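## Task

Lift the jars marked EGTA 2 M and EGTA 6 M from the cart and set both upright on the desk's mat. All other labelled containers stay where they are, the cart stays standing, no labelled container may reach the floor, and the robot must neither topple nor finish leaning.

## Robot and tools

ROBOT. An omnidirectional wheeled base carries a column about 1.7 m high. A carriage rides up and down it (lift_m) and holds two identical six-joint arms, left and right, each ending in a two-finger gripper. Arm bases sit roughly 0.57 m + lift_m above the floor; carriage parts hang about 0.15 m lower. A hand reaches 0.78 m from its shoulder but only about 0.38 m beneath its arm base. The hand is about 0.16 m long, 0.1 m wide (0.14 m open). Parked arm: joints 1-6 = 0, 0.05, 0.05, 1.45, 0, 0; with both parked the robot is about 0.85 m wide and 0.65 m long. Cameras: carriage_camera (fixed, forward, tilted about 20 degrees down), left_wrist_camera and right_wrist_camera (looking past the fingertips). Images are 896x504.

FRAMES. Base frame: origin on the floor beneath the base centre, x forward, y left, z up, metres. left_hand and right_hand are reported there as the point between the finger pads, with quat_wxyz giving hand orientation (hand z along the fingers, fingers open along hand y; pointing straight up with joints 1, 5, 6 at 0 gives (1, 0, 0, 0)). base_odometry is in the odometry frame (the base frame at scene start), counts wheel turns only, so slip shows as travel; heading in rad, positive left, -3.142 to 3.142. Hand readings tend to sit above the true hand, more at long reach.

TOOL move. Arguments: base, joints, speeds, min_time_s, cameras. An empty call just reports state and images. base holds exactly one key, a relative offset from where the base last reported itself: translate_m (forward +, -2 to 2 m), strafe_m (left +, -2 to 2 m) or rotate_rad (counter-clockwise +, -6.3 to 6.3 rad). joints is a set of absolute targets keyed by name, any subset: lift_m 0 to 1 m; left_/right_joint1_rad -2.617 to 3.054 (turn about vertical, 0 forward, + left); joint2 0 to 3.141 (shoulder: 0 upper arm back and level, 1.57 up, 3.14 forward level); joint3 0 to 3.141 (elbow, 0 folded, 3.14 straight); joint4 -1.57 to 1.57 (wrist pitch, + lifts fingertips); joint5 -1.57 to 1.57 (wrist yaw, + swings fingertips to the right); joint6 -2.094 to 2.094 (roll, + clockwise seen from forearm); left_/right_gripper_m 0 to 0.093 m pad gap. speeds caps speed for this call only: translate_m and strafe_m 0.02-0.5 m/s, rotate_rad 0.05-1.57 rad/s, lift_m 0.08-0.25 m/s (defaults are the maxima). min_time_s 0.1-8 s sets a floor on arm/gripper motion duration, giving straighter paths. Out-of-range values are refused and an unknown key invalidates the call; after a refusal or a stop, the rest of that reply's move/wait/finished_scene calls are skipped. No action exceeds 15 s; base drives cut off at 14 s (time_out). cameras: list of names, or all; [] gives none.

TOOL wait: seconds 0 to 10, cameras as in move; the robot keeps its last command. TOOL zoom_image: camera name plus region [x0, y0, x1, y1] in pixels from the top-left, at most 504x504, on a camera shown in the latest images. TOOL finished_scene: scene = current scene number; irreversible; the goal must hold with the robot idle.

RESULTS. move line: done, or the worst status. base_status/joint_status per motion: done (for the base, wheels turned the full amount even with slip), off_target (resting short, may still push), contact_stop or time_out (target dropped, holding), not_followed (withheld by the self-collision check; robot may keep trying), limit_stop_at_motor_heat (resend the target). on_its_own lists unrequested behaviour; held at is a target, not a reading. motor_effort is percent of maximum, peak in brackets; a lift effort that keeps shrinking while lowering means a hand or load is resting on something. Joint torques wrap at ±28 N m for joints 1-3. A gripper squeezing a rigid object reads up to about 0.005 m under its width; closed on nothing it reads 0.000-0.002. Firm grip: target about 0.005 m under first-touch reading; release by commanding well above the reading. A firm hold can show off_target. MOTOR HOT appears at 75 °C; at 100 °C the arm goes limp and drops for 30-60 s (OVER-TEMPERATURE FAULT). Parking the arm cools it.

CAUTIONS. Time passes while the model thinks; the robot holds its last command. Arms have no contact stop and spring to target once freed. The base contact stop ignores the arms and may be late; to unstick, drive about 0.2 m back the way you came. Never back under a desk edge into the column. Tipping risk rises with a high carriage, stretched or loaded arms, pushing and sudden stops; about 1.5 kg per hand with both arms forward can topple it, and only images reveal a lean. Under 1 kg a level hand sags 7-25 cm. Keep the arms from striking or pressing each other; to untangle withheld arms, resend one arm's readings with joint1 turned away, then the other. Avoid dropping jars, releasing them while moving, slamming, hard pushes, and anything landing on the floor. Small turns may not happen, and odometry heading can drift a degree or two.

Each tool is called after "Request:" as name(argument=value, ...), one argument or row to a line, values as JSON.

## Session

Request:
move(
)

Scene clock: 0.00 s.
Joint torques (N m): no reading
base_odometry: x=+0.000 y=+0.000 heading=+0.000
base_status: not commanded
joint_positions: lift_m=+0.300 left_joint1_rad=+0.005 left_joint2_rad=+0.063 left_joint3_rad=+0.036 left_joint4_rad=+1.440 left_joint5_rad=-0.025 left_joint6_rad=-0.026 left_gripper_m=+0.09396 right_joint1_rad=+0.007 right_joint2_rad=+0.030 right_joint3_rad=+0.039 right_joint4_rad=+1.440 right_joint5_rad=-0.019 right_joint6_rad=-0.003 right_gripper_m=+0.09396
joint_status: not commanded
motor_effort: lift_m=+40 drive_wheels=+4
left_hand: x=+0.2644 y=+0.3089 z=+1.3072 quat_wxyz=(+0.997, -0.014, +0.079, -0.010) (m; base frame)
right_hand: x=+0.2529 y=-0.3008 z=+1.3087 quat_wxyz=(+0.998, -0.010, +0.061, +0.003) (m; base frame)
pictures: carriage_camera, left_wrist_camera, right_wrist_camera
camera_calibration:
carriage_camera: T_world_to_cam=[[-0.0301167, -0.999264, -0.0237735, 0.0346004], [-0.352417, 0.0328724, -0.935266, 1.25939], [0.935359, -0.0197889, -0.353147, 0.333332], [0, 0, 0, 1]] pos_world=[0.133088, -0.000228057, 1.2964]
left_wrist_camera: T_world_to_cam=[[-0.00638314, -0.999939, 0.00898196, 0.300769], [0.696373, -0.0108911, -0.717597, 0.761213], [0.717651, 0.00167428, 0.696401, -0.978567], [0, 0, 0, 1]] pos_world=[0.174102, 0.31068, 1.22502]
right_wrist_camera: T_world_to_cam=[[0.0705529, -0.997508, 0.00073368, -0.3148], [0.755808, 0.0529776, -0.652647, 0.685796], [0.650982, 0.0466007, 0.757662, -1.01913], [0, 0, 0, 1]] pos_world=[0.167317, -0.302855, 1.21997]

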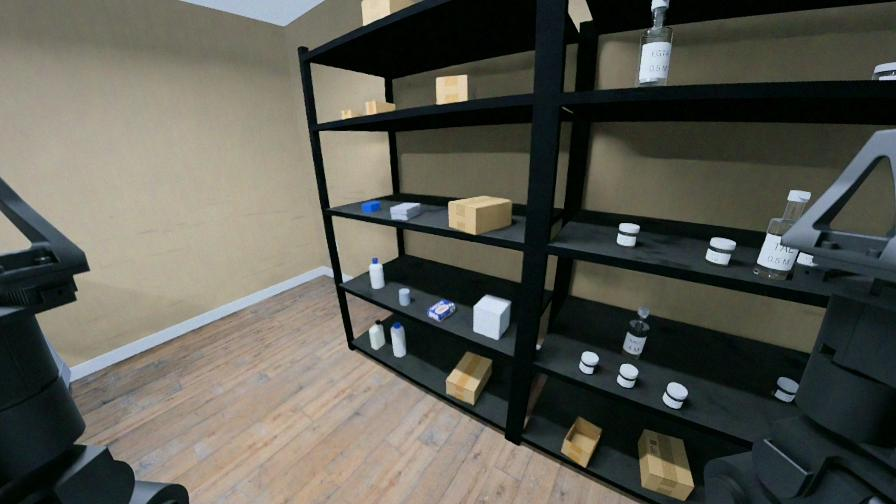

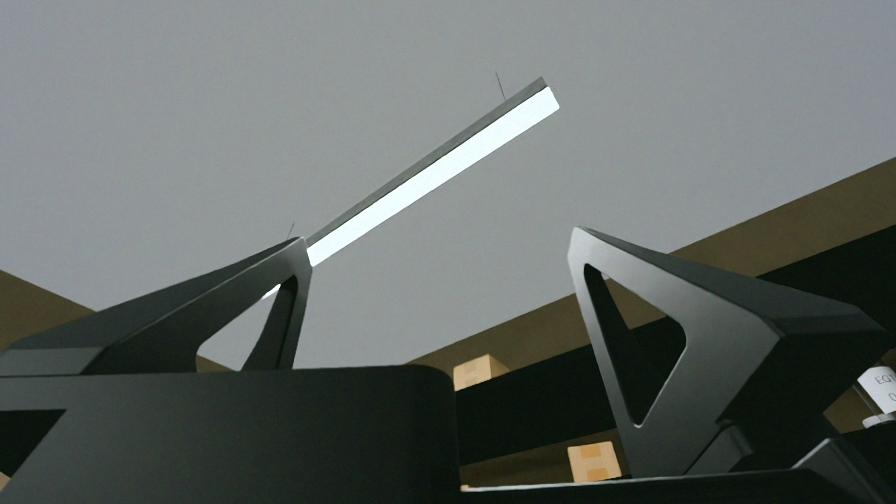

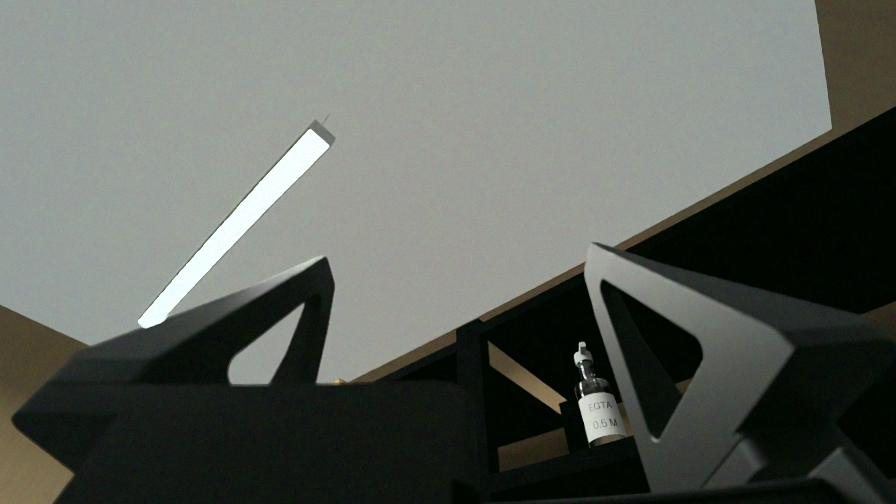

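Look around.

Request:
move(
  base={"rotate_rad": -1.3},
  cameras=["carriage_camera"],
)

Request:
move(
  base={"rotate_rad": -1.3},
  cameras=["carriage_camera"],
)

Request:
move(
  base={"rotate_rad": -1.3},
  cameras=["carriage_camera"],
)

Request:
move(
  base={"rotate_rad": -1.2},
  cameras=["carriage_camera"],
)

Scene clock: 3.43 s.
Joint torques (N m): left_arm=[-0.44 4.19 5.27 -0.25 0.02 -0.04] | right_arm=[0.17 3.36 6.37 -0.22 0.1 0.07]
move: done
base_odometry: x=+0.000 y=+0.000 heading=-1.300
base_status: done
joint_positions: lift_m=+0.300 left_joint1_rad=+0.005 left_joint2_rad=+0.063 left_joint3_rad=+0.036 left_joint4_rad=+1.438 left_joint5_rad=-0.025 left_joint6_rad=-0.026 left_gripper_m=+0.09397 right_joint1_rad=+0.007 right_joint2_rad=+0.030 right_joint3_rad=+0.039 right_joint4_rad=+1.440 right_joint5_rad=-0.019 right_joint6_rad=-0.003 right_gripper_m=+0.09397
joint_status: not commanded
motor_effort: lift_m=+40(40) drive_wheels=+8(21)
left_hand: x=+0.2647 y=+0.3089 z=+1.3071 quat_wxyz=(+0.997, -0.014, +0.080, -0.010) (m; base frame)
right_hand: x=+0.2530 y=-0.3008 z=+1.3087 quat_wxyz=(+0.998, -0.010, +0.061, +0.003) (m; base frame)
pictures: carriage_camera
camera_calibration:
carriage_camera: T_world_to_cam=[[-0.0301167, -0.999264, -0.0237735, 0.0346004], [-0.352417, 0.0328724, -0.935266, 1.25939], [0.935359, -0.0197889, -0.353147, 0.333332], [0, 0, 0, 1]] pos_world=[0.133088, -0.000228057, 1.2964]

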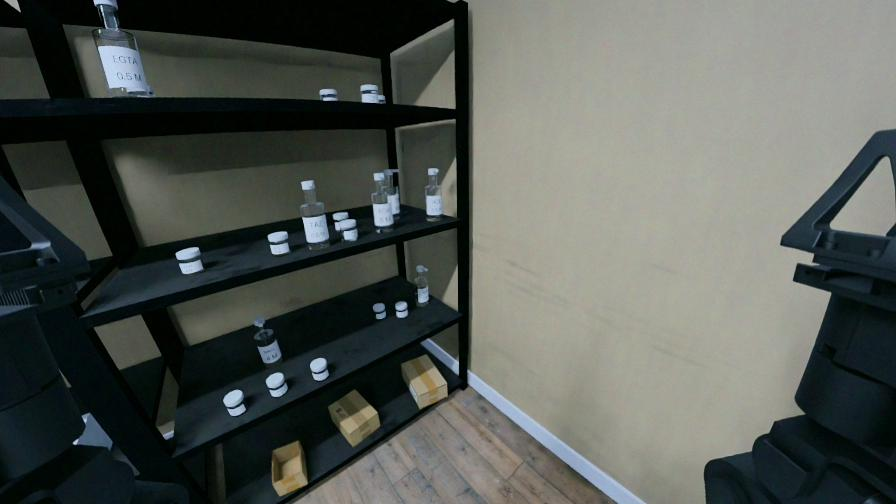

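Scene clock: 6.27 s.
Joint torques (N m): left_arm=[-0.38 4.21 5.29 -0.25 0.02 -0.04] | right_arm=[0.17 3.37 6.35 -0.21 0.09 0.06]
move: done
base_odometry: x=+0.000 y=+0.000 heading=-2.599
base_status: done
joint_positions: lift_m=+0.300 left_joint1_rad=+0.005 left_joint2_rad=+0.063 left_joint3_rad=+0.036 left_joint4_rad=+1.438 left_joint5_rad=-0.025 left_joint6_rad=-0.026 left_gripper_m=+0.09397 right_joint1_rad=+0.007 right_joint2_rad=+0.030 right_joint3_rad=+0.039 right_joint4_rad=+1.440 right_joint5_rad=-0.019 right_joint6_rad=-0.003 right_gripper_m=+0.09397
joint_status: not commanded
motor_effort: lift_m=+39(41) drive_wheels=+8(19)
left_hand: x=+0.2649 y=+0.3089 z=+1.3071 quat_wxyz=(+0.997, -0.014, +0.080, -0.010) (m; base frame)
right_hand: x=+0.2530 y=-0.3008 z=+1.3087 quat_wxyz=(+0.998, -0.010, +0.061, +0.003) (m; base frame)
pictures: carriage_camera
camera_calibration:
carriage_camera: T_world_to_cam=[[-0.0301167, -0.999264, -0.0237735, 0.0346004], [-0.352417, 0.0328724, -0.935266, 1.25939], [0.935359, -0.0197889, -0.353147, 0.333332], [0, 0, 0, 1]] pos_world=[0.133088, -0.000228057, 1.2964]

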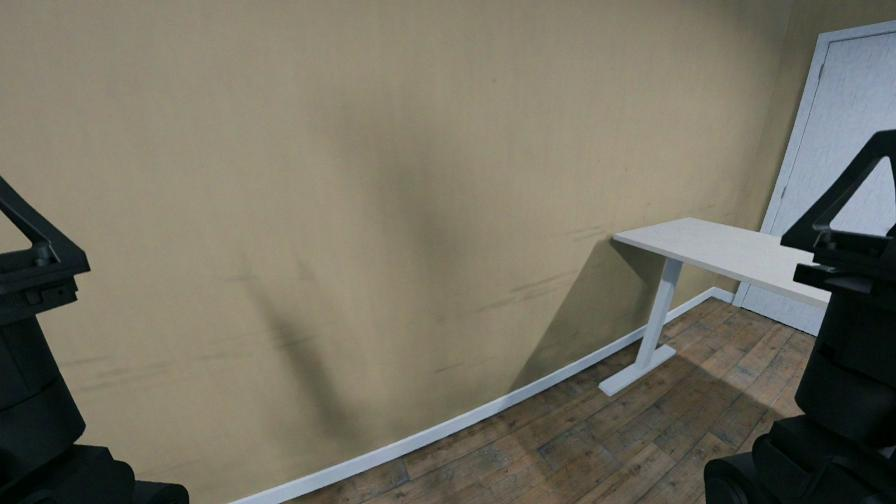

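Scene clock: 9.10 s.
Joint torques (N m): left_arm=[-0.43 4.21 5.29 -0.25 0.02 -0.04] | right_arm=[0.23 3.33 6.35 -0.21 0.09 0.07]
move: done
base_odometry: x=+0.000 y=+0.000 heading=+2.384
base_status: done
joint_positions: lift_m=+0.300 left_joint1_rad=+0.005 left_joint2_rad=+0.063 left_joint3_rad=+0.036 left_joint4_rad=+1.438 left_joint5_rad=-0.025 left_joint6_rad=-0.026 left_gripper_m=+0.09398 right_joint1_rad=+0.007 right_joint2_rad=+0.030 right_joint3_rad=+0.039 right_joint4_rad=+1.440 right_joint5_rad=-0.019 right_joint6_rad=-0.003 right_gripper_m=+0.09398
joint_status: not commanded
motor_effort: lift_m=+40(40) drive_wheels=+7(20)
left_hand: x=+0.2649 y=+0.3089 z=+1.3071 quat_wxyz=(+0.997, -0.014, +0.080, -0.010) (m; base frame)
right_hand: x=+0.2531 y=-0.3008 z=+1.3087 quat_wxyz=(+0.998, -0.010, +0.061, +0.003) (m; base frame)
pictures: carriage_camera
camera_calibration:
carriage_camera: T_world_to_cam=[[-0.0301167, -0.999264, -0.0237735, 0.0346004], [-0.352417, 0.0328724, -0.935266, 1.25939], [0.935359, -0.0197889, -0.353147, 0.333332], [0, 0, 0, 1]] pos_world=[0.133088, -0.000228057, 1.2964]

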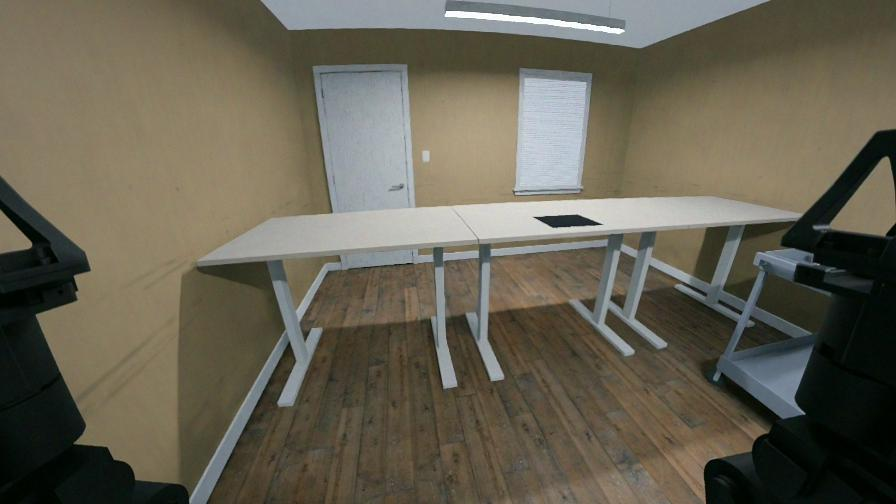

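Scene clock: 11.83 s.
Joint torques (N m): left_arm=[-0.42 4.21 5.27 -0.24 0.02 -0.04] | right_arm=[0.17 3.34 6.35 -0.21 0.08 0.06]
move: done
base_odometry: x=+0.000 y=+0.000 heading=+1.184
base_status: done
joint_positions: lift_m=+0.300 left_joint1_rad=+0.005 left_joint2_rad=+0.063 left_joint3_rad=+0.036 left_joint4_rad=+1.437 left_joint5_rad=-0.025 left_joint6_rad=-0.026 left_gripper_m=+0.09398 right_joint1_rad=+0.007 right_joint2_rad=+0.030 right_joint3_rad=+0.039 right_joint4_rad=+1.440 right_joint5_rad=-0.019 right_joint6_rad=-0.003 right_gripper_m=+0.09398
joint_status: not commanded
motor_effort: lift_m=+40(41) drive_wheels=+8(19)
left_hand: x=+0.2650 y=+0.3089 z=+1.3071 quat_wxyz=(+0.997, -0.014, +0.080, -0.010) (m; base frame)
right_hand: x=+0.2531 y=-0.3008 z=+1.3087 quat_wxyz=(+0.998, -0.010, +0.061, +0.003) (m; base frame)
pictures: carriage_camera
camera_calibration:
carriage_camera: T_world_to_cam=[[-0.0301167, -0.999264, -0.0237735, 0.0346004], [-0.352417, 0.0328724, -0.935266, 1.25939], [0.935359, -0.0197889, -0.353147, 0.333332], [0, 0, 0, 1]] pos_world=[0.133088, -0.000228057, 1.2964]

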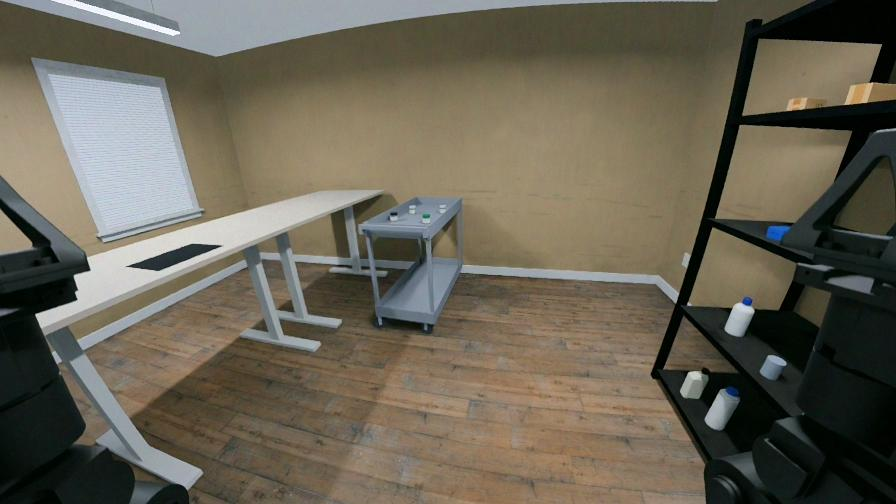

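Request:
zoom_image(
  camera="carriage_camera",
  region=[340, 180, 500, 340],
)

Scaled by 3.150.

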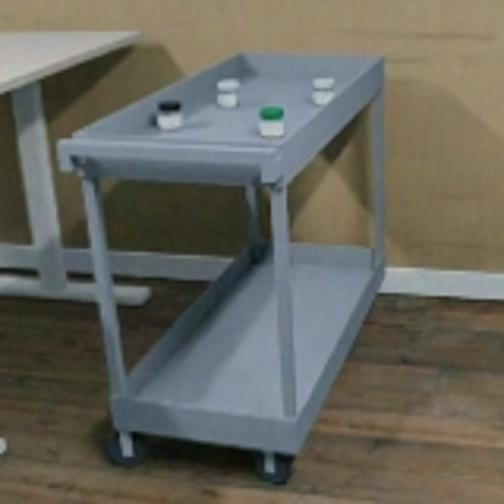

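Request:
move(
  base={"translate_m": 0.85},
  joints={"lift_m": 0.5},
  cameras=["carriage_camera"],
)

Request:
zoom_image(
  camera="carriage_camera",
  region=[300, 200, 552, 400],
)

Scene clock: 18.37 s.
Joint torques (N m): left_arm=[-0.43 4.12 5.31 -0.25 0.02 -0.04] | right_arm=[0.18 3.28 6.41 -0.21 0.1 0.07]
move: done
base_odometry: x=+0.321 y=+0.787 heading=+1.184
base_status: done
joint_positions: lift_m=+0.500 left_joint1_rad=+0.005 left_joint2_rad=+0.063 left_joint3_rad=+0.036 left_joint4_rad=+1.436 left_joint5_rad=-0.025 left_joint6_rad=-0.026 left_gripper_m=+0.09398 right_joint1_rad=+0.007 right_joint2_rad=+0.030 right_joint3_rad=+0.039 right_joint4_rad=+1.439 right_joint5_rad=-0.019 right_joint6_rad=-0.003 right_gripper_m=+0.09398
joint_status: all done
motor_effort: lift_m=+43(51) drive_wheels=-5(26)
left_hand: x=+0.2652 y=+0.3089 z=+1.5069 quat_wxyz=(+0.997, -0.014, +0.081, -0.009) (m; base frame)
right_hand: x=+0.2533 y=-0.3008 z=+1.5085 quat_wxyz=(+0.998, -0.010, +0.062, +0.003) (m; base frame)
pictures: carriage_camera
camera_calibration:
carriage_camera: T_world_to_cam=[[-0.0301167, -0.999264, -0.0237735, 0.0393503], [-0.352417, 0.0328724, -0.935266, 1.44626], [0.935359, -0.0197889, -0.353147, 0.403891], [0, 0, 0, 1]] pos_world=[0.133088, -0.000228057, 1.4962]

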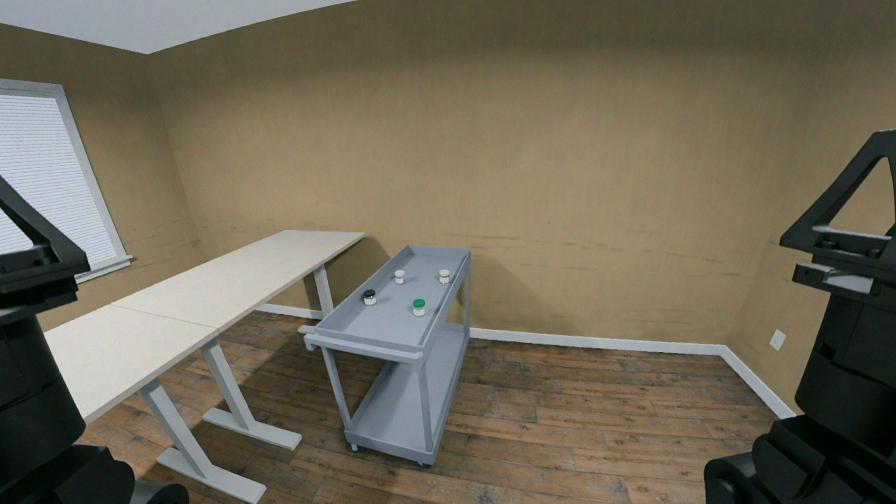

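Scaled by 2.000.

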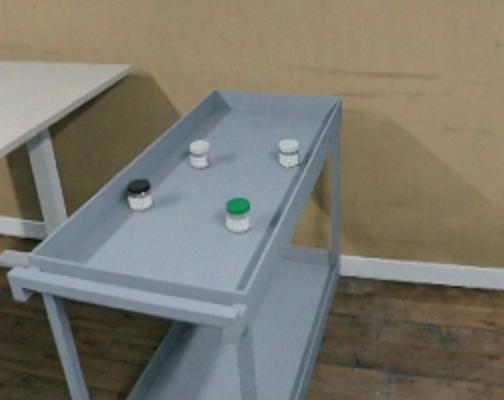

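Request:
move(
  base={"strafe_m": -0.8},
  cameras=[],
)

Request:
move(
  base={"translate_m": 1.2},
  cameras=[],
)

Request:
move(
  base={"rotate_rad": 1.3},
  cameras=["carriage_camera"],
)

Request:
zoom_image(
  camera="carriage_camera",
  region=[250, 250, 650, 500],
)

Scene clock: 24.73 s.
Joint torques (N m): left_arm=[-0.47 4.15 5.29 -0.23 0.05 -0.03] | right_arm=[0.02 3.34 6.34 -0.2 0.06 0.07]
move: done
base_odometry: x=+1.062 y=+0.485 heading=+1.184
base_status: done
joint_positions: lift_m=+0.500 left_joint1_rad=+0.006 left_joint2_rad=+0.063 left_joint3_rad=+0.036 left_joint4_rad=+1.436 left_joint5_rad=-0.025 left_joint6_rad=-0.026 left_gripper_m=+0.09398 right_joint1_rad=+0.008 right_joint2_rad=+0.030 right_joint3_rad=+0.039 right_joint4_rad=+1.439 right_joint5_rad=-0.019 right_joint6_rad=-0.003 right_gripper_m=+0.09398
joint_status: not commanded
motor_effort: lift_m=+42(43) drive_wheels=+1(17)
left_hand: x=+0.2652 y=+0.3089 z=+1.5069 quat_wxyz=(+0.997, -0.014, +0.081, -0.009) (m; base frame)
right_hand: x=+0.2532 y=-0.3008 z=+1.5085 quat_wxyz=(+0.998, -0.010, +0.061, +0.003) (m; base frame)
pictures: none
No camera images: "cameras" was empty.

Scene clock: 29.53 s.
Joint torques (N m): left_arm=[-0.47 4.25 5.23 -0.22 0.02 -0.04] | right_arm=[0.16 3.32 6.37 -0.17 0.09 0.06]
move: done
base_odometry: x=+1.516 y=+1.596 heading=+1.183
base_status: done
joint_positions: lift_m=+0.500 left_joint1_rad=+0.006 left_joint2_rad=+0.063 left_joint3_rad=+0.036 left_joint4_rad=+1.437 left_joint5_rad=-0.025 left_joint6_rad=-0.026 left_gripper_m=+0.09398 right_joint1_rad=+0.008 right_joint2_rad=+0.030 right_joint3_rad=+0.039 right_joint4_rad=+1.439 right_joint5_rad=-0.019 right_joint6_rad=-0.003 right_gripper_m=+0.09398
joint_status: not commanded
motor_effort: lift_m=+42(43) drive_wheels=+6(23)
left_hand: x=+0.2650 y=+0.3089 z=+1.5069 quat_wxyz=(+0.997, -0.014, +0.080, -0.009) (m; base frame)
right_hand: x=+0.2532 y=-0.3008 z=+1.5085 quat_wxyz=(+0.998, -0.010, +0.061, +0.003) (m; base frame)
pictures: none
No camera images: "cameras" was empty.

Scene clock: 32.37 s.
Joint torques (N m): left_arm=[-0.47 4.18 5.27 -0.24 0.02 -0.04] | right_arm=[0.18 3.34 6.35 -0.21 0.09 0.06]
move: done
base_odometry: x=+1.516 y=+1.596 heading=+2.483
base_status: done
joint_positions: lift_m=+0.500 left_joint1_rad=+0.006 left_joint2_rad=+0.063 left_joint3_rad=+0.036 left_joint4_rad=+1.437 left_joint5_rad=-0.025 left_joint6_rad=-0.026 left_gripper_m=+0.09399 right_joint1_rad=+0.008 right_joint2_rad=+0.030 right_joint3_rad=+0.039 right_joint4_rad=+1.439 right_joint5_rad=-0.019 right_joint6_rad=-0.003 right_gripper_m=+0.09398
joint_status: not commanded
motor_effort: lift_m=+42(43) drive_wheels=+8(20)
left_hand: x=+0.2650 y=+0.3089 z=+1.5069 quat_wxyz=(+0.997, -0.014, +0.080, -0.009) (m; base frame)
right_hand: x=+0.2532 y=-0.3008 z=+1.5085 quat_wxyz=(+0.998, -0.010, +0.061, +0.003) (m; base frame)
pictures: carriage_camera
camera_calibration:
carriage_camera: T_world_to_cam=[[-0.0301167, -0.999264, -0.0237735, 0.0393503], [-0.352417, 0.0328724, -0.935266, 1.44626], [0.935359, -0.0197889, -0.353147, 0.403891], [0, 0, 0, 1]] pos_world=[0.133088, -0.000228057, 1.4962]

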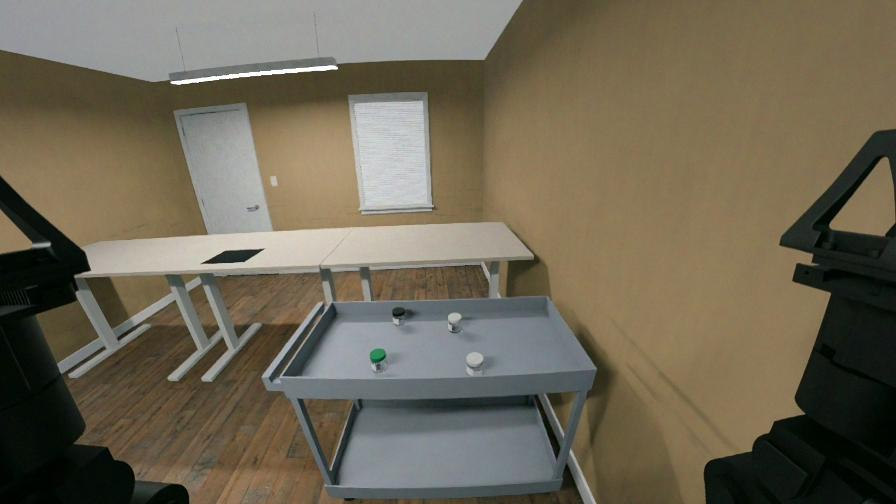

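Scaled by 1.260.

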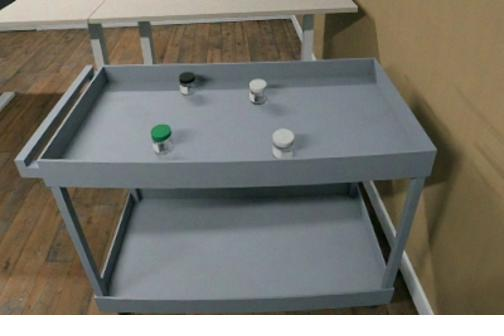

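Request:
zoom_image(
  camera="carriage_camera",
  region=[360, 295, 500, 385],
)

Scaled by 3.600.

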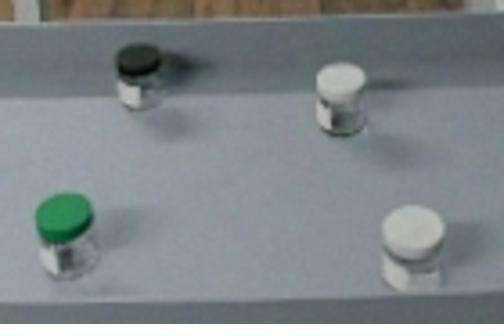

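Request:
move(
  joints={"left_joint2_rad": 1.0, "left_joint3_rad": 1.0, "left_joint4_rad": -0.8, "left_joint1_rad": 0.0, "left_joint5_rad": 0, "left_joint6_rad": 0, "right_joint2_rad": 1.2, "right_joint3_rad": 0.8, "right_joint4_rad": 0, "right_joint5_rad": 0, "right_joint6_rad": 0, "right_joint1_rad": 0},
  min_time_s=2.5,
)

Scene clock: 36.63 s.
Joint torques (N m): left_arm=[-0.91 -1.87 9.32 1.52 0.13 0.11] | right_arm=[-0.58 -3.58 10.5 2.49 0.24 0.09]
move: done
base_odometry: x=+1.516 y=+1.596 heading=+2.483
base_status: not commanded
joint_positions: lift_m=+0.500 left_joint1_rad=+0.006 left_joint2_rad=+0.994 left_joint3_rad=+0.963 left_joint4_rad=-0.795 left_joint5_rad=-0.012 left_joint6_rad=-0.016 left_gripper_m=+0.09398 right_joint1_rad=+0.008 right_joint2_rad=+1.192 right_joint3_rad=+0.773 right_joint4_rad=+0.011 right_joint5_rad=-0.016 right_joint6_rad=-0.003 right_gripper_m=+0.09398
joint_status: all done
motor_effort: lift_m=+43(43) drive_wheels=+8(8)
left_hand: x=+0.5119 y=+0.3082 z=+1.2875 quat_wxyz=(+0.364, -0.012, +0.931, +0.004) (m; base frame)
right_hand: x=+0.6187 y=-0.2986 z=+1.2971 quat_wxyz=(+0.549, -0.009, +0.836, +0.008) (m; base frame)
pictures: carriage_camera, left_wrist_camera, right_wrist_camera
camera_calibration:
carriage_camera: T_world_to_cam=[[-0.0301167, -0.999264, -0.0237735, 0.0393503], [-0.352417, 0.0328724, -0.935266, 1.44626], [0.935359, -0.0197889, -0.353147, 0.403891], [0, 0, 0, 1]] pos_world=[0.133088, -0.000228057, 1.4962]
left_wrist_camera: T_world_to_cam=[[0.00348084, -0.999978, 0.00558571, 0.301105], [-0.994634, -0.00403967, -0.103374, 0.647421], [0.103395, -0.00519591, -0.994627, 1.35126], [0, 0, 0, 1]] pos_world=[0.503186, 0.310735, 1.40925]
right_wrist_camera: T_world_to_cam=[[-0.0129003, -0.998155, -0.059327, -0.209069], [-0.839779, 0.0430219, -0.541222, 1.24132], [0.542776, 0.0428396, -0.838784, 0.888036], [0, 0, 0, 1]] pos_world=[0.557733, -0.30013, 1.4043]

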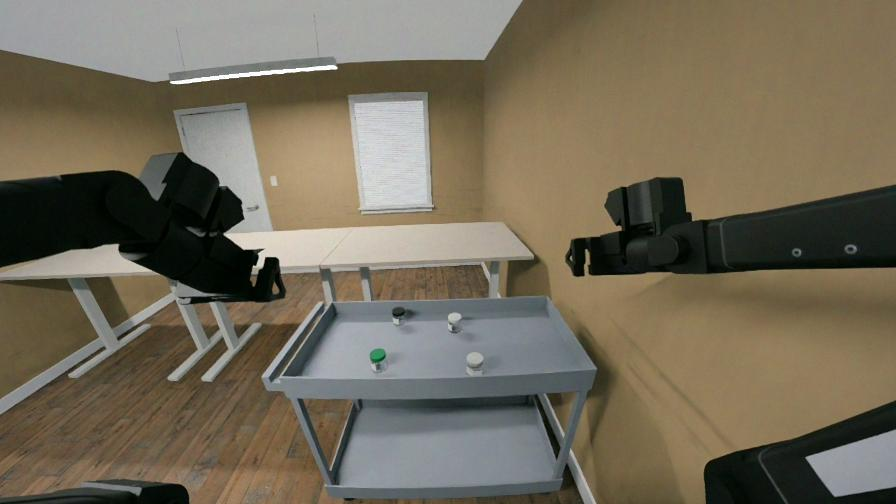

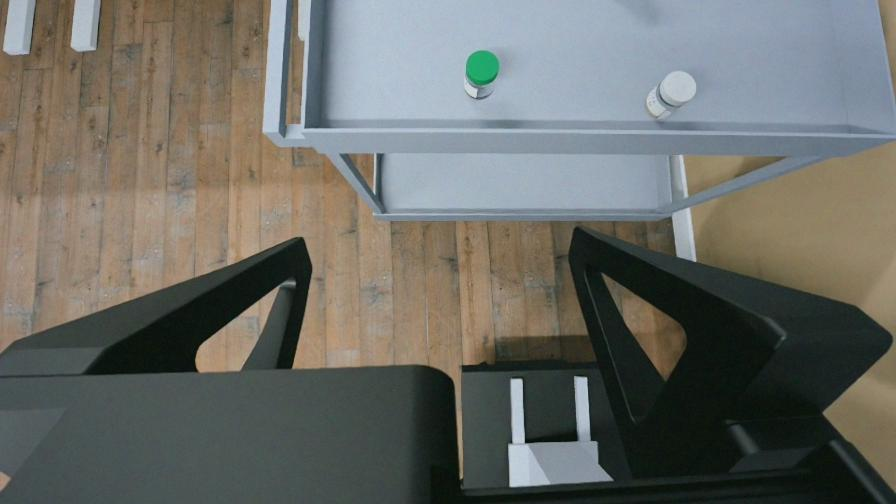

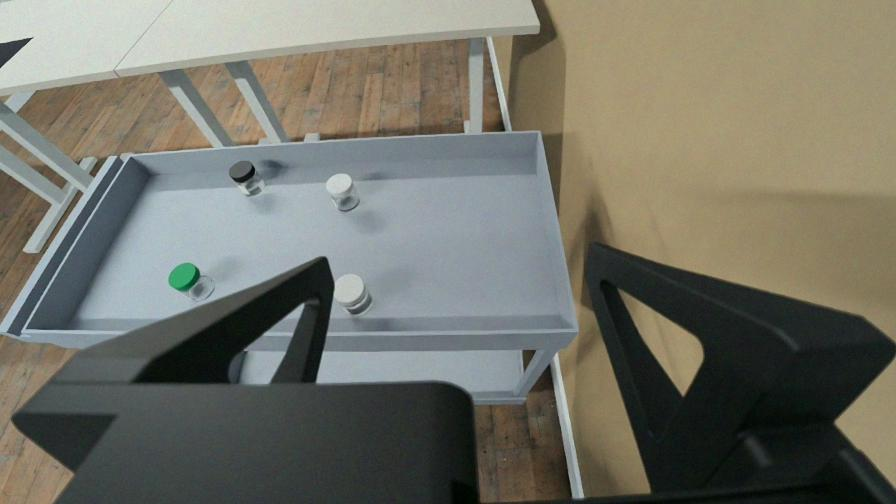

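Request:
zoom_image(
  camera="left_wrist_camera",
  region=[420, 20, 740, 140],
)

Request:
zoom_image(
  camera="right_wrist_camera",
  region=[150, 140, 400, 330],
)

Scaled by 1.575.

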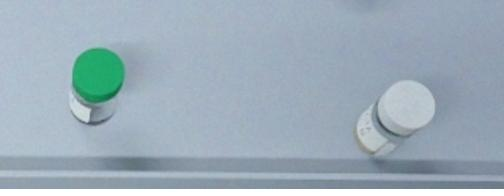

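Scaled by 2.016.

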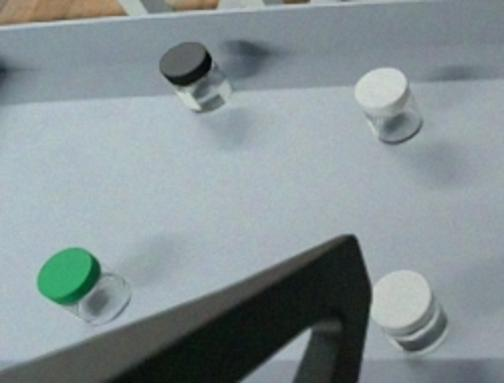

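Request:
move(
  base={"strafe_m": 0.45},
  joints={"lift_m": 0.25, "left_joint4_rad": 0.05, "left_joint5_rad": 0.95, "right_joint2_rad": 0.05, "right_joint3_rad": 0.05, "right_joint4_rad": 1.45},
  cameras=["left_wrist_camera"],
  min_time_s=2,
)

Request:
zoom_image(
  camera="left_wrist_camera",
  region=[250, 0, 700, 260],
)

Scene clock: 43.80 s.
Joint torques (N m): left_arm=[-0.84 -2.25 8.34 1.78 0.13 0.09] | right_arm=[0.06 2.48 5.35 -0.03 0.2 0.1]
move: done
base_odometry: x=+1.241 y=+1.240 heading=+2.484
base_status: done
joint_positions: lift_m=+0.250 left_joint1_rad=+0.005 left_joint2_rad=+0.997 left_joint3_rad=+0.976 left_joint4_rad=+0.032 left_joint5_rad=+0.938 left_joint6_rad=-0.015 left_gripper_m=+0.09399 right_joint1_rad=+0.003 right_joint2_rad=+0.058 right_joint3_rad=+0.057 right_joint4_rad=+1.438 right_joint5_rad=-0.011 right_joint6_rad=-0.003 right_gripper_m=+0.09398
joint_status: all done
motor_effort: lift_m=+36(37) drive_wheels=-4(26)
left_hand: x=+0.5216 y=+0.1673 z=+1.2234 quat_wxyz=(+0.633, +0.315, +0.631, -0.321) (m; base frame)
right_hand: x=+0.2567 y=-0.3023 z=+1.2636 quat_wxyz=(+0.998, -0.006, +0.067, +0.000) (m; base frame)
pictures: left_wrist_camera
camera_calibration:
left_wrist_camera: T_world_to_cam=[[-0.813937, -0.580906, -0.00738666, 0.5327], [-0.340048, 0.48669, -0.804674, 1.08435], [0.471035, -0.652442, -0.593671, 0.711736], [0, 0, 0, 1]] pos_world=[0.467063, 0.246072, 1.29902]

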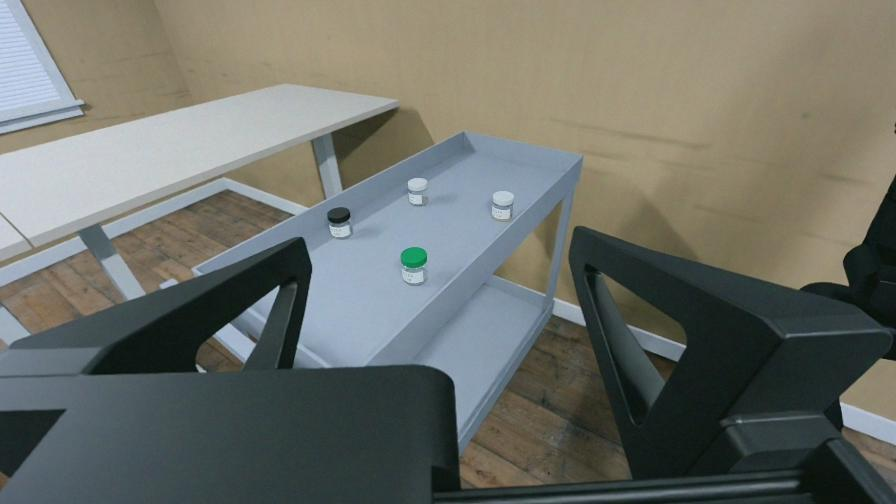

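Scaled by 1.120.

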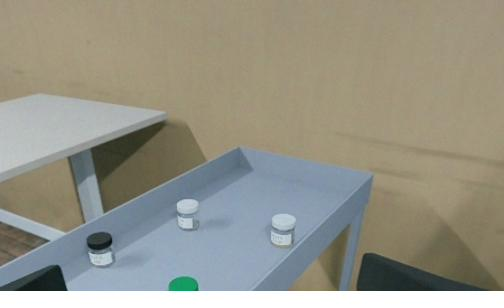

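Request:
zoom_image(
  camera="left_wrist_camera",
  region=[390, 170, 450, 220],
)

Request:
zoom_image(
  camera="left_wrist_camera",
  region=[480, 185, 530, 225],
)

Request:
zoom_image(
  camera="left_wrist_camera",
  region=[390, 240, 440, 290],
)

Request:
zoom_image(
  camera="left_wrist_camera",
  region=[315, 200, 365, 245],
)

Scaled by 8.400.

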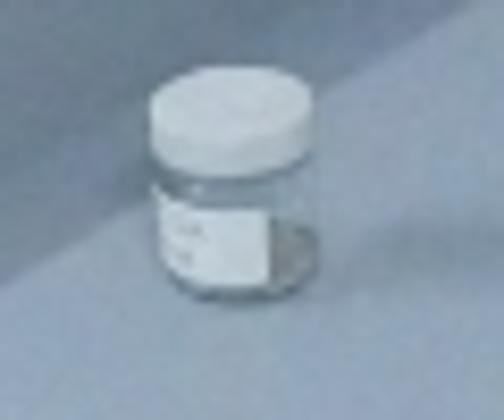

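Scaled by 10.080.

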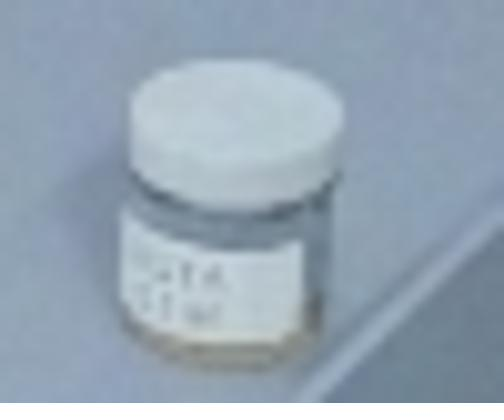

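Scaled by 10.080.

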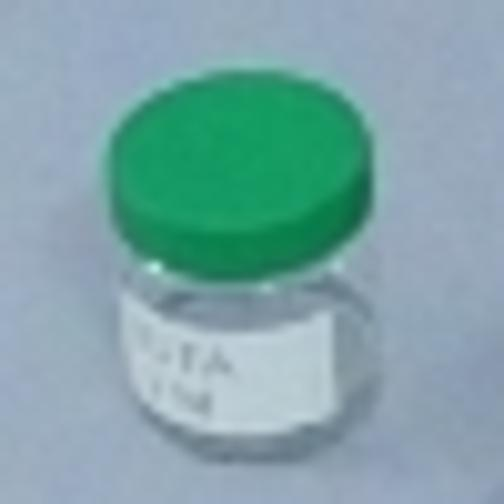

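Scaled by 10.080.

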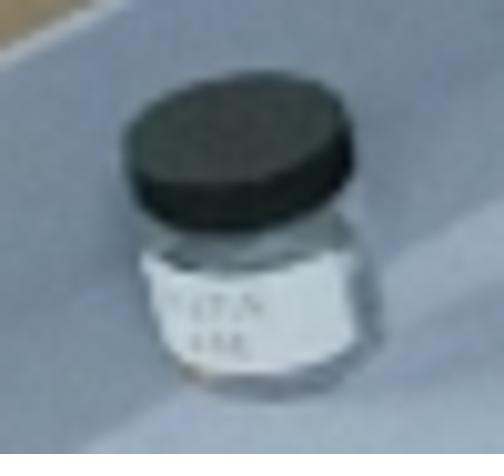

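Request:
move(
  base={"translate_m": 0.3},
  joints={"lift_m": 0.15, "left_joint5_rad": 1.25},
  cameras=["left_wrist_camera","carriage_camera"],
)

Scene clock: 47.73 s.
Joint torques (N m): left_arm=[-0.85 -2.25 8.03 1.52 0.11 0.1] | right_arm=[-0.1 2.84 5.86 -0.11 0.19 0.1]
move: done
base_odometry: x=+1.003 y=+1.423 heading=+2.484
base_status: done
joint_positions: lift_m=+0.150 left_joint1_rad=+0.005 left_joint2_rad=+0.999 left_joint3_rad=+0.977 left_joint4_rad=+0.040 left_joint5_rad=+1.239 left_joint6_rad=-0.015 left_gripper_m=+0.09399 right_joint1_rad=+0.003 right_joint2_rad=+0.054 right_joint3_rad=+0.051 right_joint4_rad=+1.445 right_joint5_rad=-0.011 right_joint6_rad=-0.003 right_gripper_m=+0.09398
joint_status: all done
motor_effort: lift_m=+35(36) drive_wheels=-3(18)
left_hand: x=+0.4768 y=+0.1431 z=+1.1237 quat_wxyz=(+0.579, +0.408, +0.575, -0.410) (m; base frame)
right_hand: x=+0.2557 y=-0.3023 z=+1.1621 quat_wxyz=(+0.998, -0.006, +0.064, +0.000) (m; base frame)
pictures: carriage_camera, left_wrist_camera
camera_calibration:
carriage_camera: T_world_to_cam=[[-0.0301167, -0.999264, -0.0237735, 0.0310426], [-0.352417, 0.0328724, -0.935266, 1.11943], [0.935359, -0.0197889, -0.353147, 0.280484], [0, 0, 0, 1]] pos_world=[0.133088, -0.000228057, 1.14675]
left_wrist_camera: T_world_to_cam=[[-0.949469, -0.313482, -0.0153894, 0.516756], [-0.174609, 0.568326, -0.804063, 0.909411], [0.260805, -0.760746, -0.594345, 0.774458], [0, 0, 0, 1]] pos_world=[0.447453, 0.234318, 1.19947]

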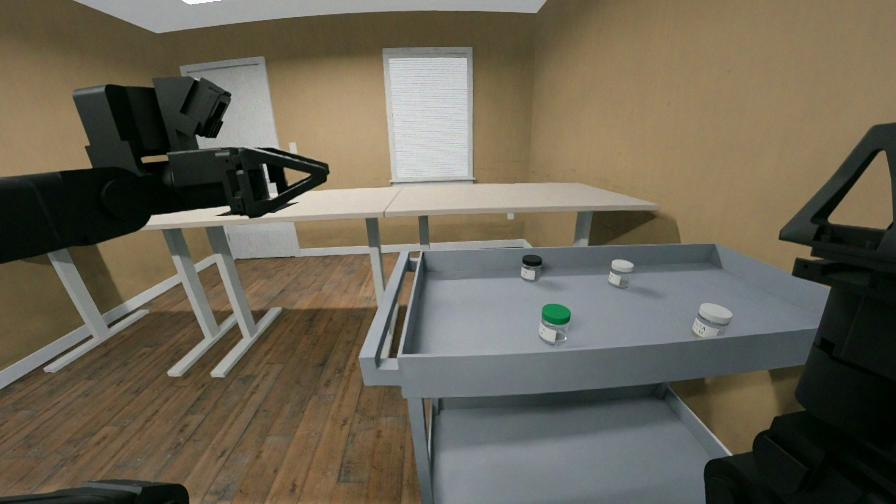

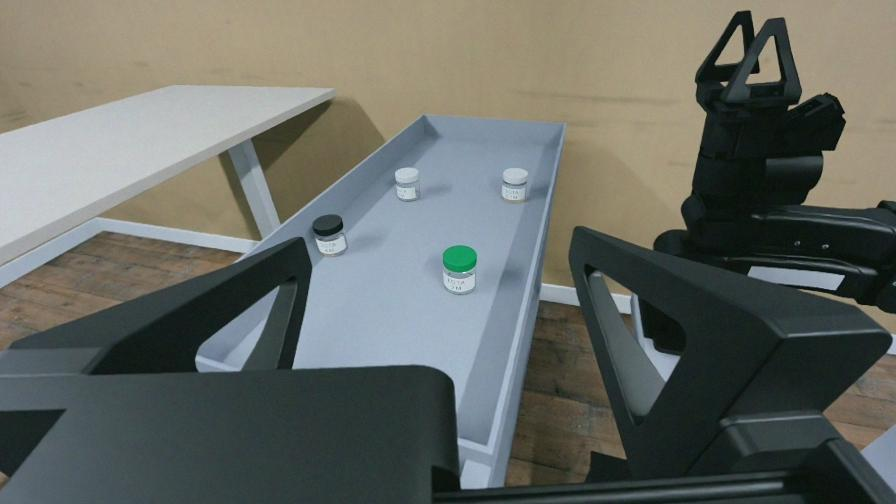

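Request:
zoom_image(
  camera="left_wrist_camera",
  region=[380, 155, 440, 215],
)

Request:
zoom_image(
  camera="left_wrist_camera",
  region=[490, 155, 550, 215],
)

Request:
zoom_image(
  camera="left_wrist_camera",
  region=[430, 240, 490, 300],
)

Request:
zoom_image(
  camera="left_wrist_camera",
  region=[300, 200, 360, 260],
)

Scaled by 8.400.

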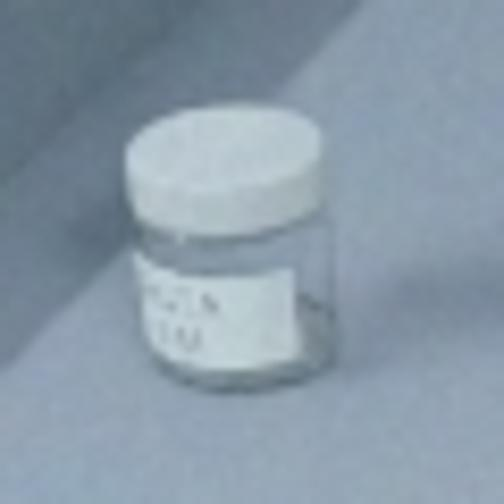

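Scaled by 8.400.

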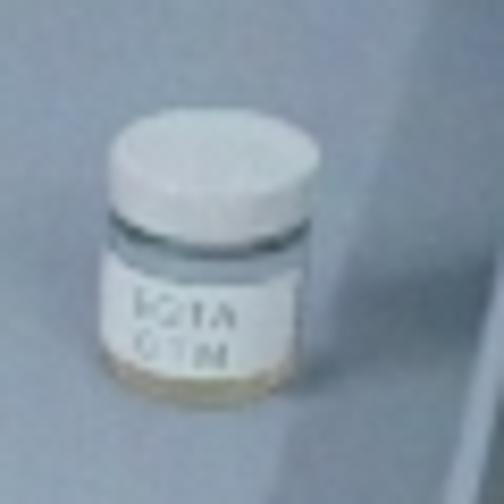

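Scaled by 8.400.

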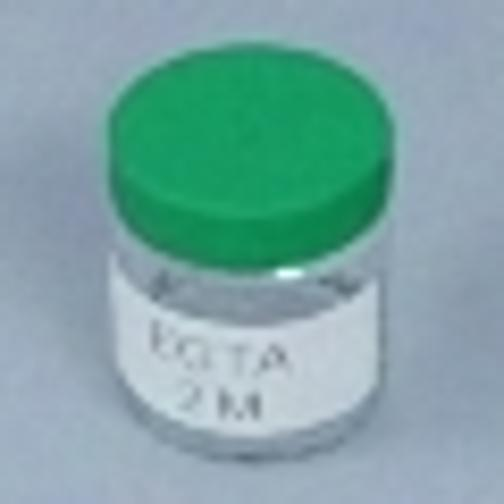

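Scaled by 8.400.

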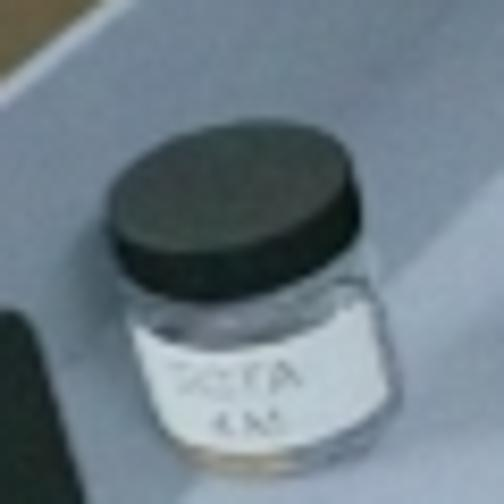

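Request:
move(
  base={"strafe_m": -0.25},
  joints={"lift_m": 0.05, "left_joint2_rad": 1.6, "left_joint3_rad": 1.6},
  cameras=["left_wrist_camera","carriage_camera"],
)

Scene clock: 51.33 s.
Joint torques (N m): left_arm=[-0.24 -7.8 9.1 1.52 0.05 0.09] | right_arm=[0.01 2.84 5.98 -0.12 0.19 0.1]
move: done
base_odometry: x=+1.156 y=+1.621 heading=+2.485
base_status: done
joint_positions: lift_m=+0.050 left_joint1_rad=+0.000 left_joint2_rad=+1.595 left_joint3_rad=+1.565 left_joint4_rad=+0.040 left_joint5_rad=+1.245 left_joint6_rad=-0.014 left_gripper_m=+0.09399 right_joint1_rad=+0.003 right_joint2_rad=+0.054 right_joint3_rad=+0.050 right_joint4_rad=+1.445 right_joint5_rad=-0.011 right_joint6_rad=-0.003 right_gripper_m=+0.09398
joint_status: all done
motor_effort: lift_m=+36(36) drive_wheels=+0(19)
left_hand: x=+0.6245 y=+0.1413 z=+1.0626 quat_wxyz=(+0.574, +0.410, +0.575, -0.415) (m; base frame)
right_hand: x=+0.2558 y=-0.3025 z=+1.0619 quat_wxyz=(+0.998, -0.005, +0.065, +0.000) (m; base frame)
pictures: carriage_camera, left_wrist_camera
camera_calibration:
carriage_camera: T_world_to_cam=[[-0.0301167, -0.999264, -0.0237735, 0.0286658], [-0.352417, 0.0328724, -0.935266, 1.02592], [0.935359, -0.0197889, -0.353147, 0.245176], [0, 0, 0, 1]] pos_world=[0.133088, -0.000228057, 1.04678]
left_wrist_camera: T_world_to_cam=[[-0.9532, -0.302231, -0.00817049, 0.648612], [-0.174022, 0.570542, -0.802619, 0.88485], [0.247238, -0.763635, -0.596435, 0.709325], [0, 0, 0, 1]] pos_world=[0.596867, 0.232852, 1.13856]

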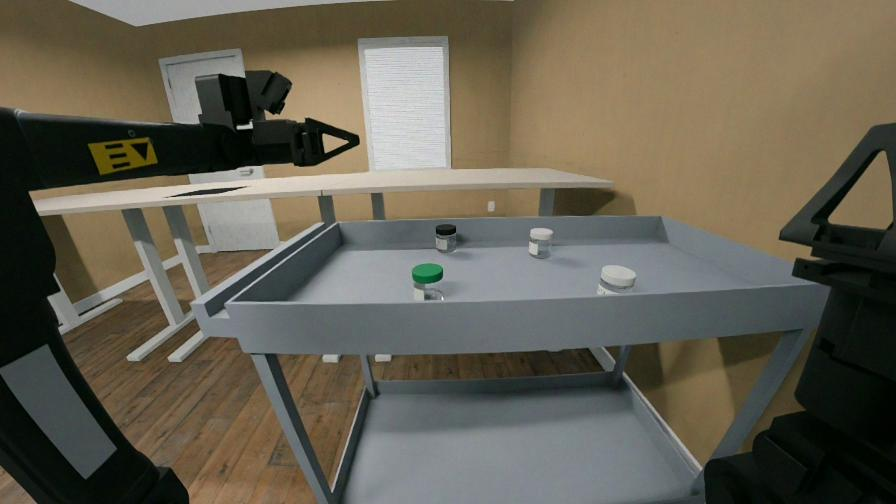

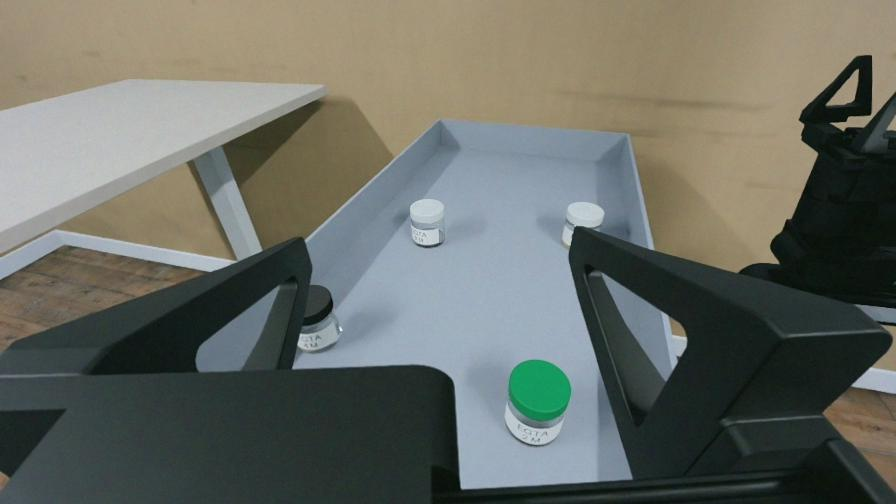

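Request:
zoom_image(
  camera="left_wrist_camera",
  region=[400, 190, 460, 250],
)

Request:
zoom_image(
  camera="left_wrist_camera",
  region=[290, 300, 350, 360],
)

Scaled by 8.400.

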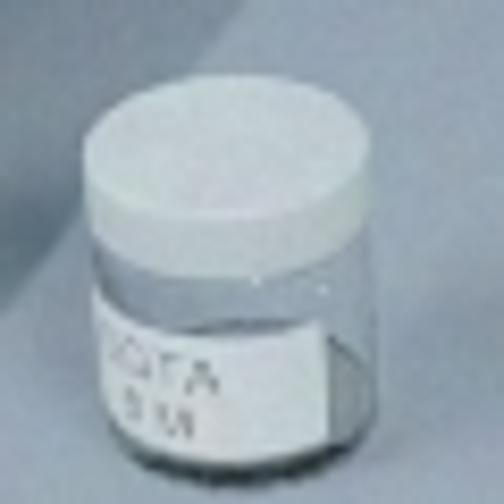

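Scaled by 8.400.

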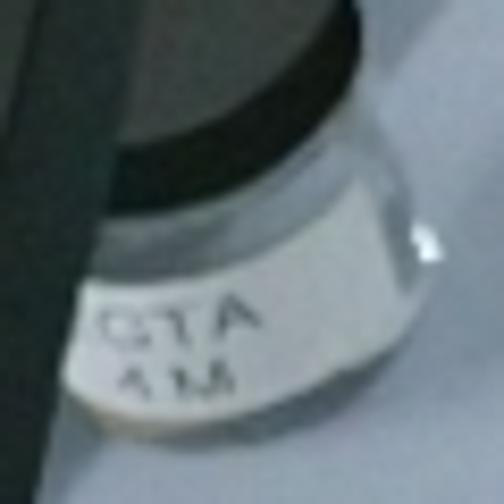

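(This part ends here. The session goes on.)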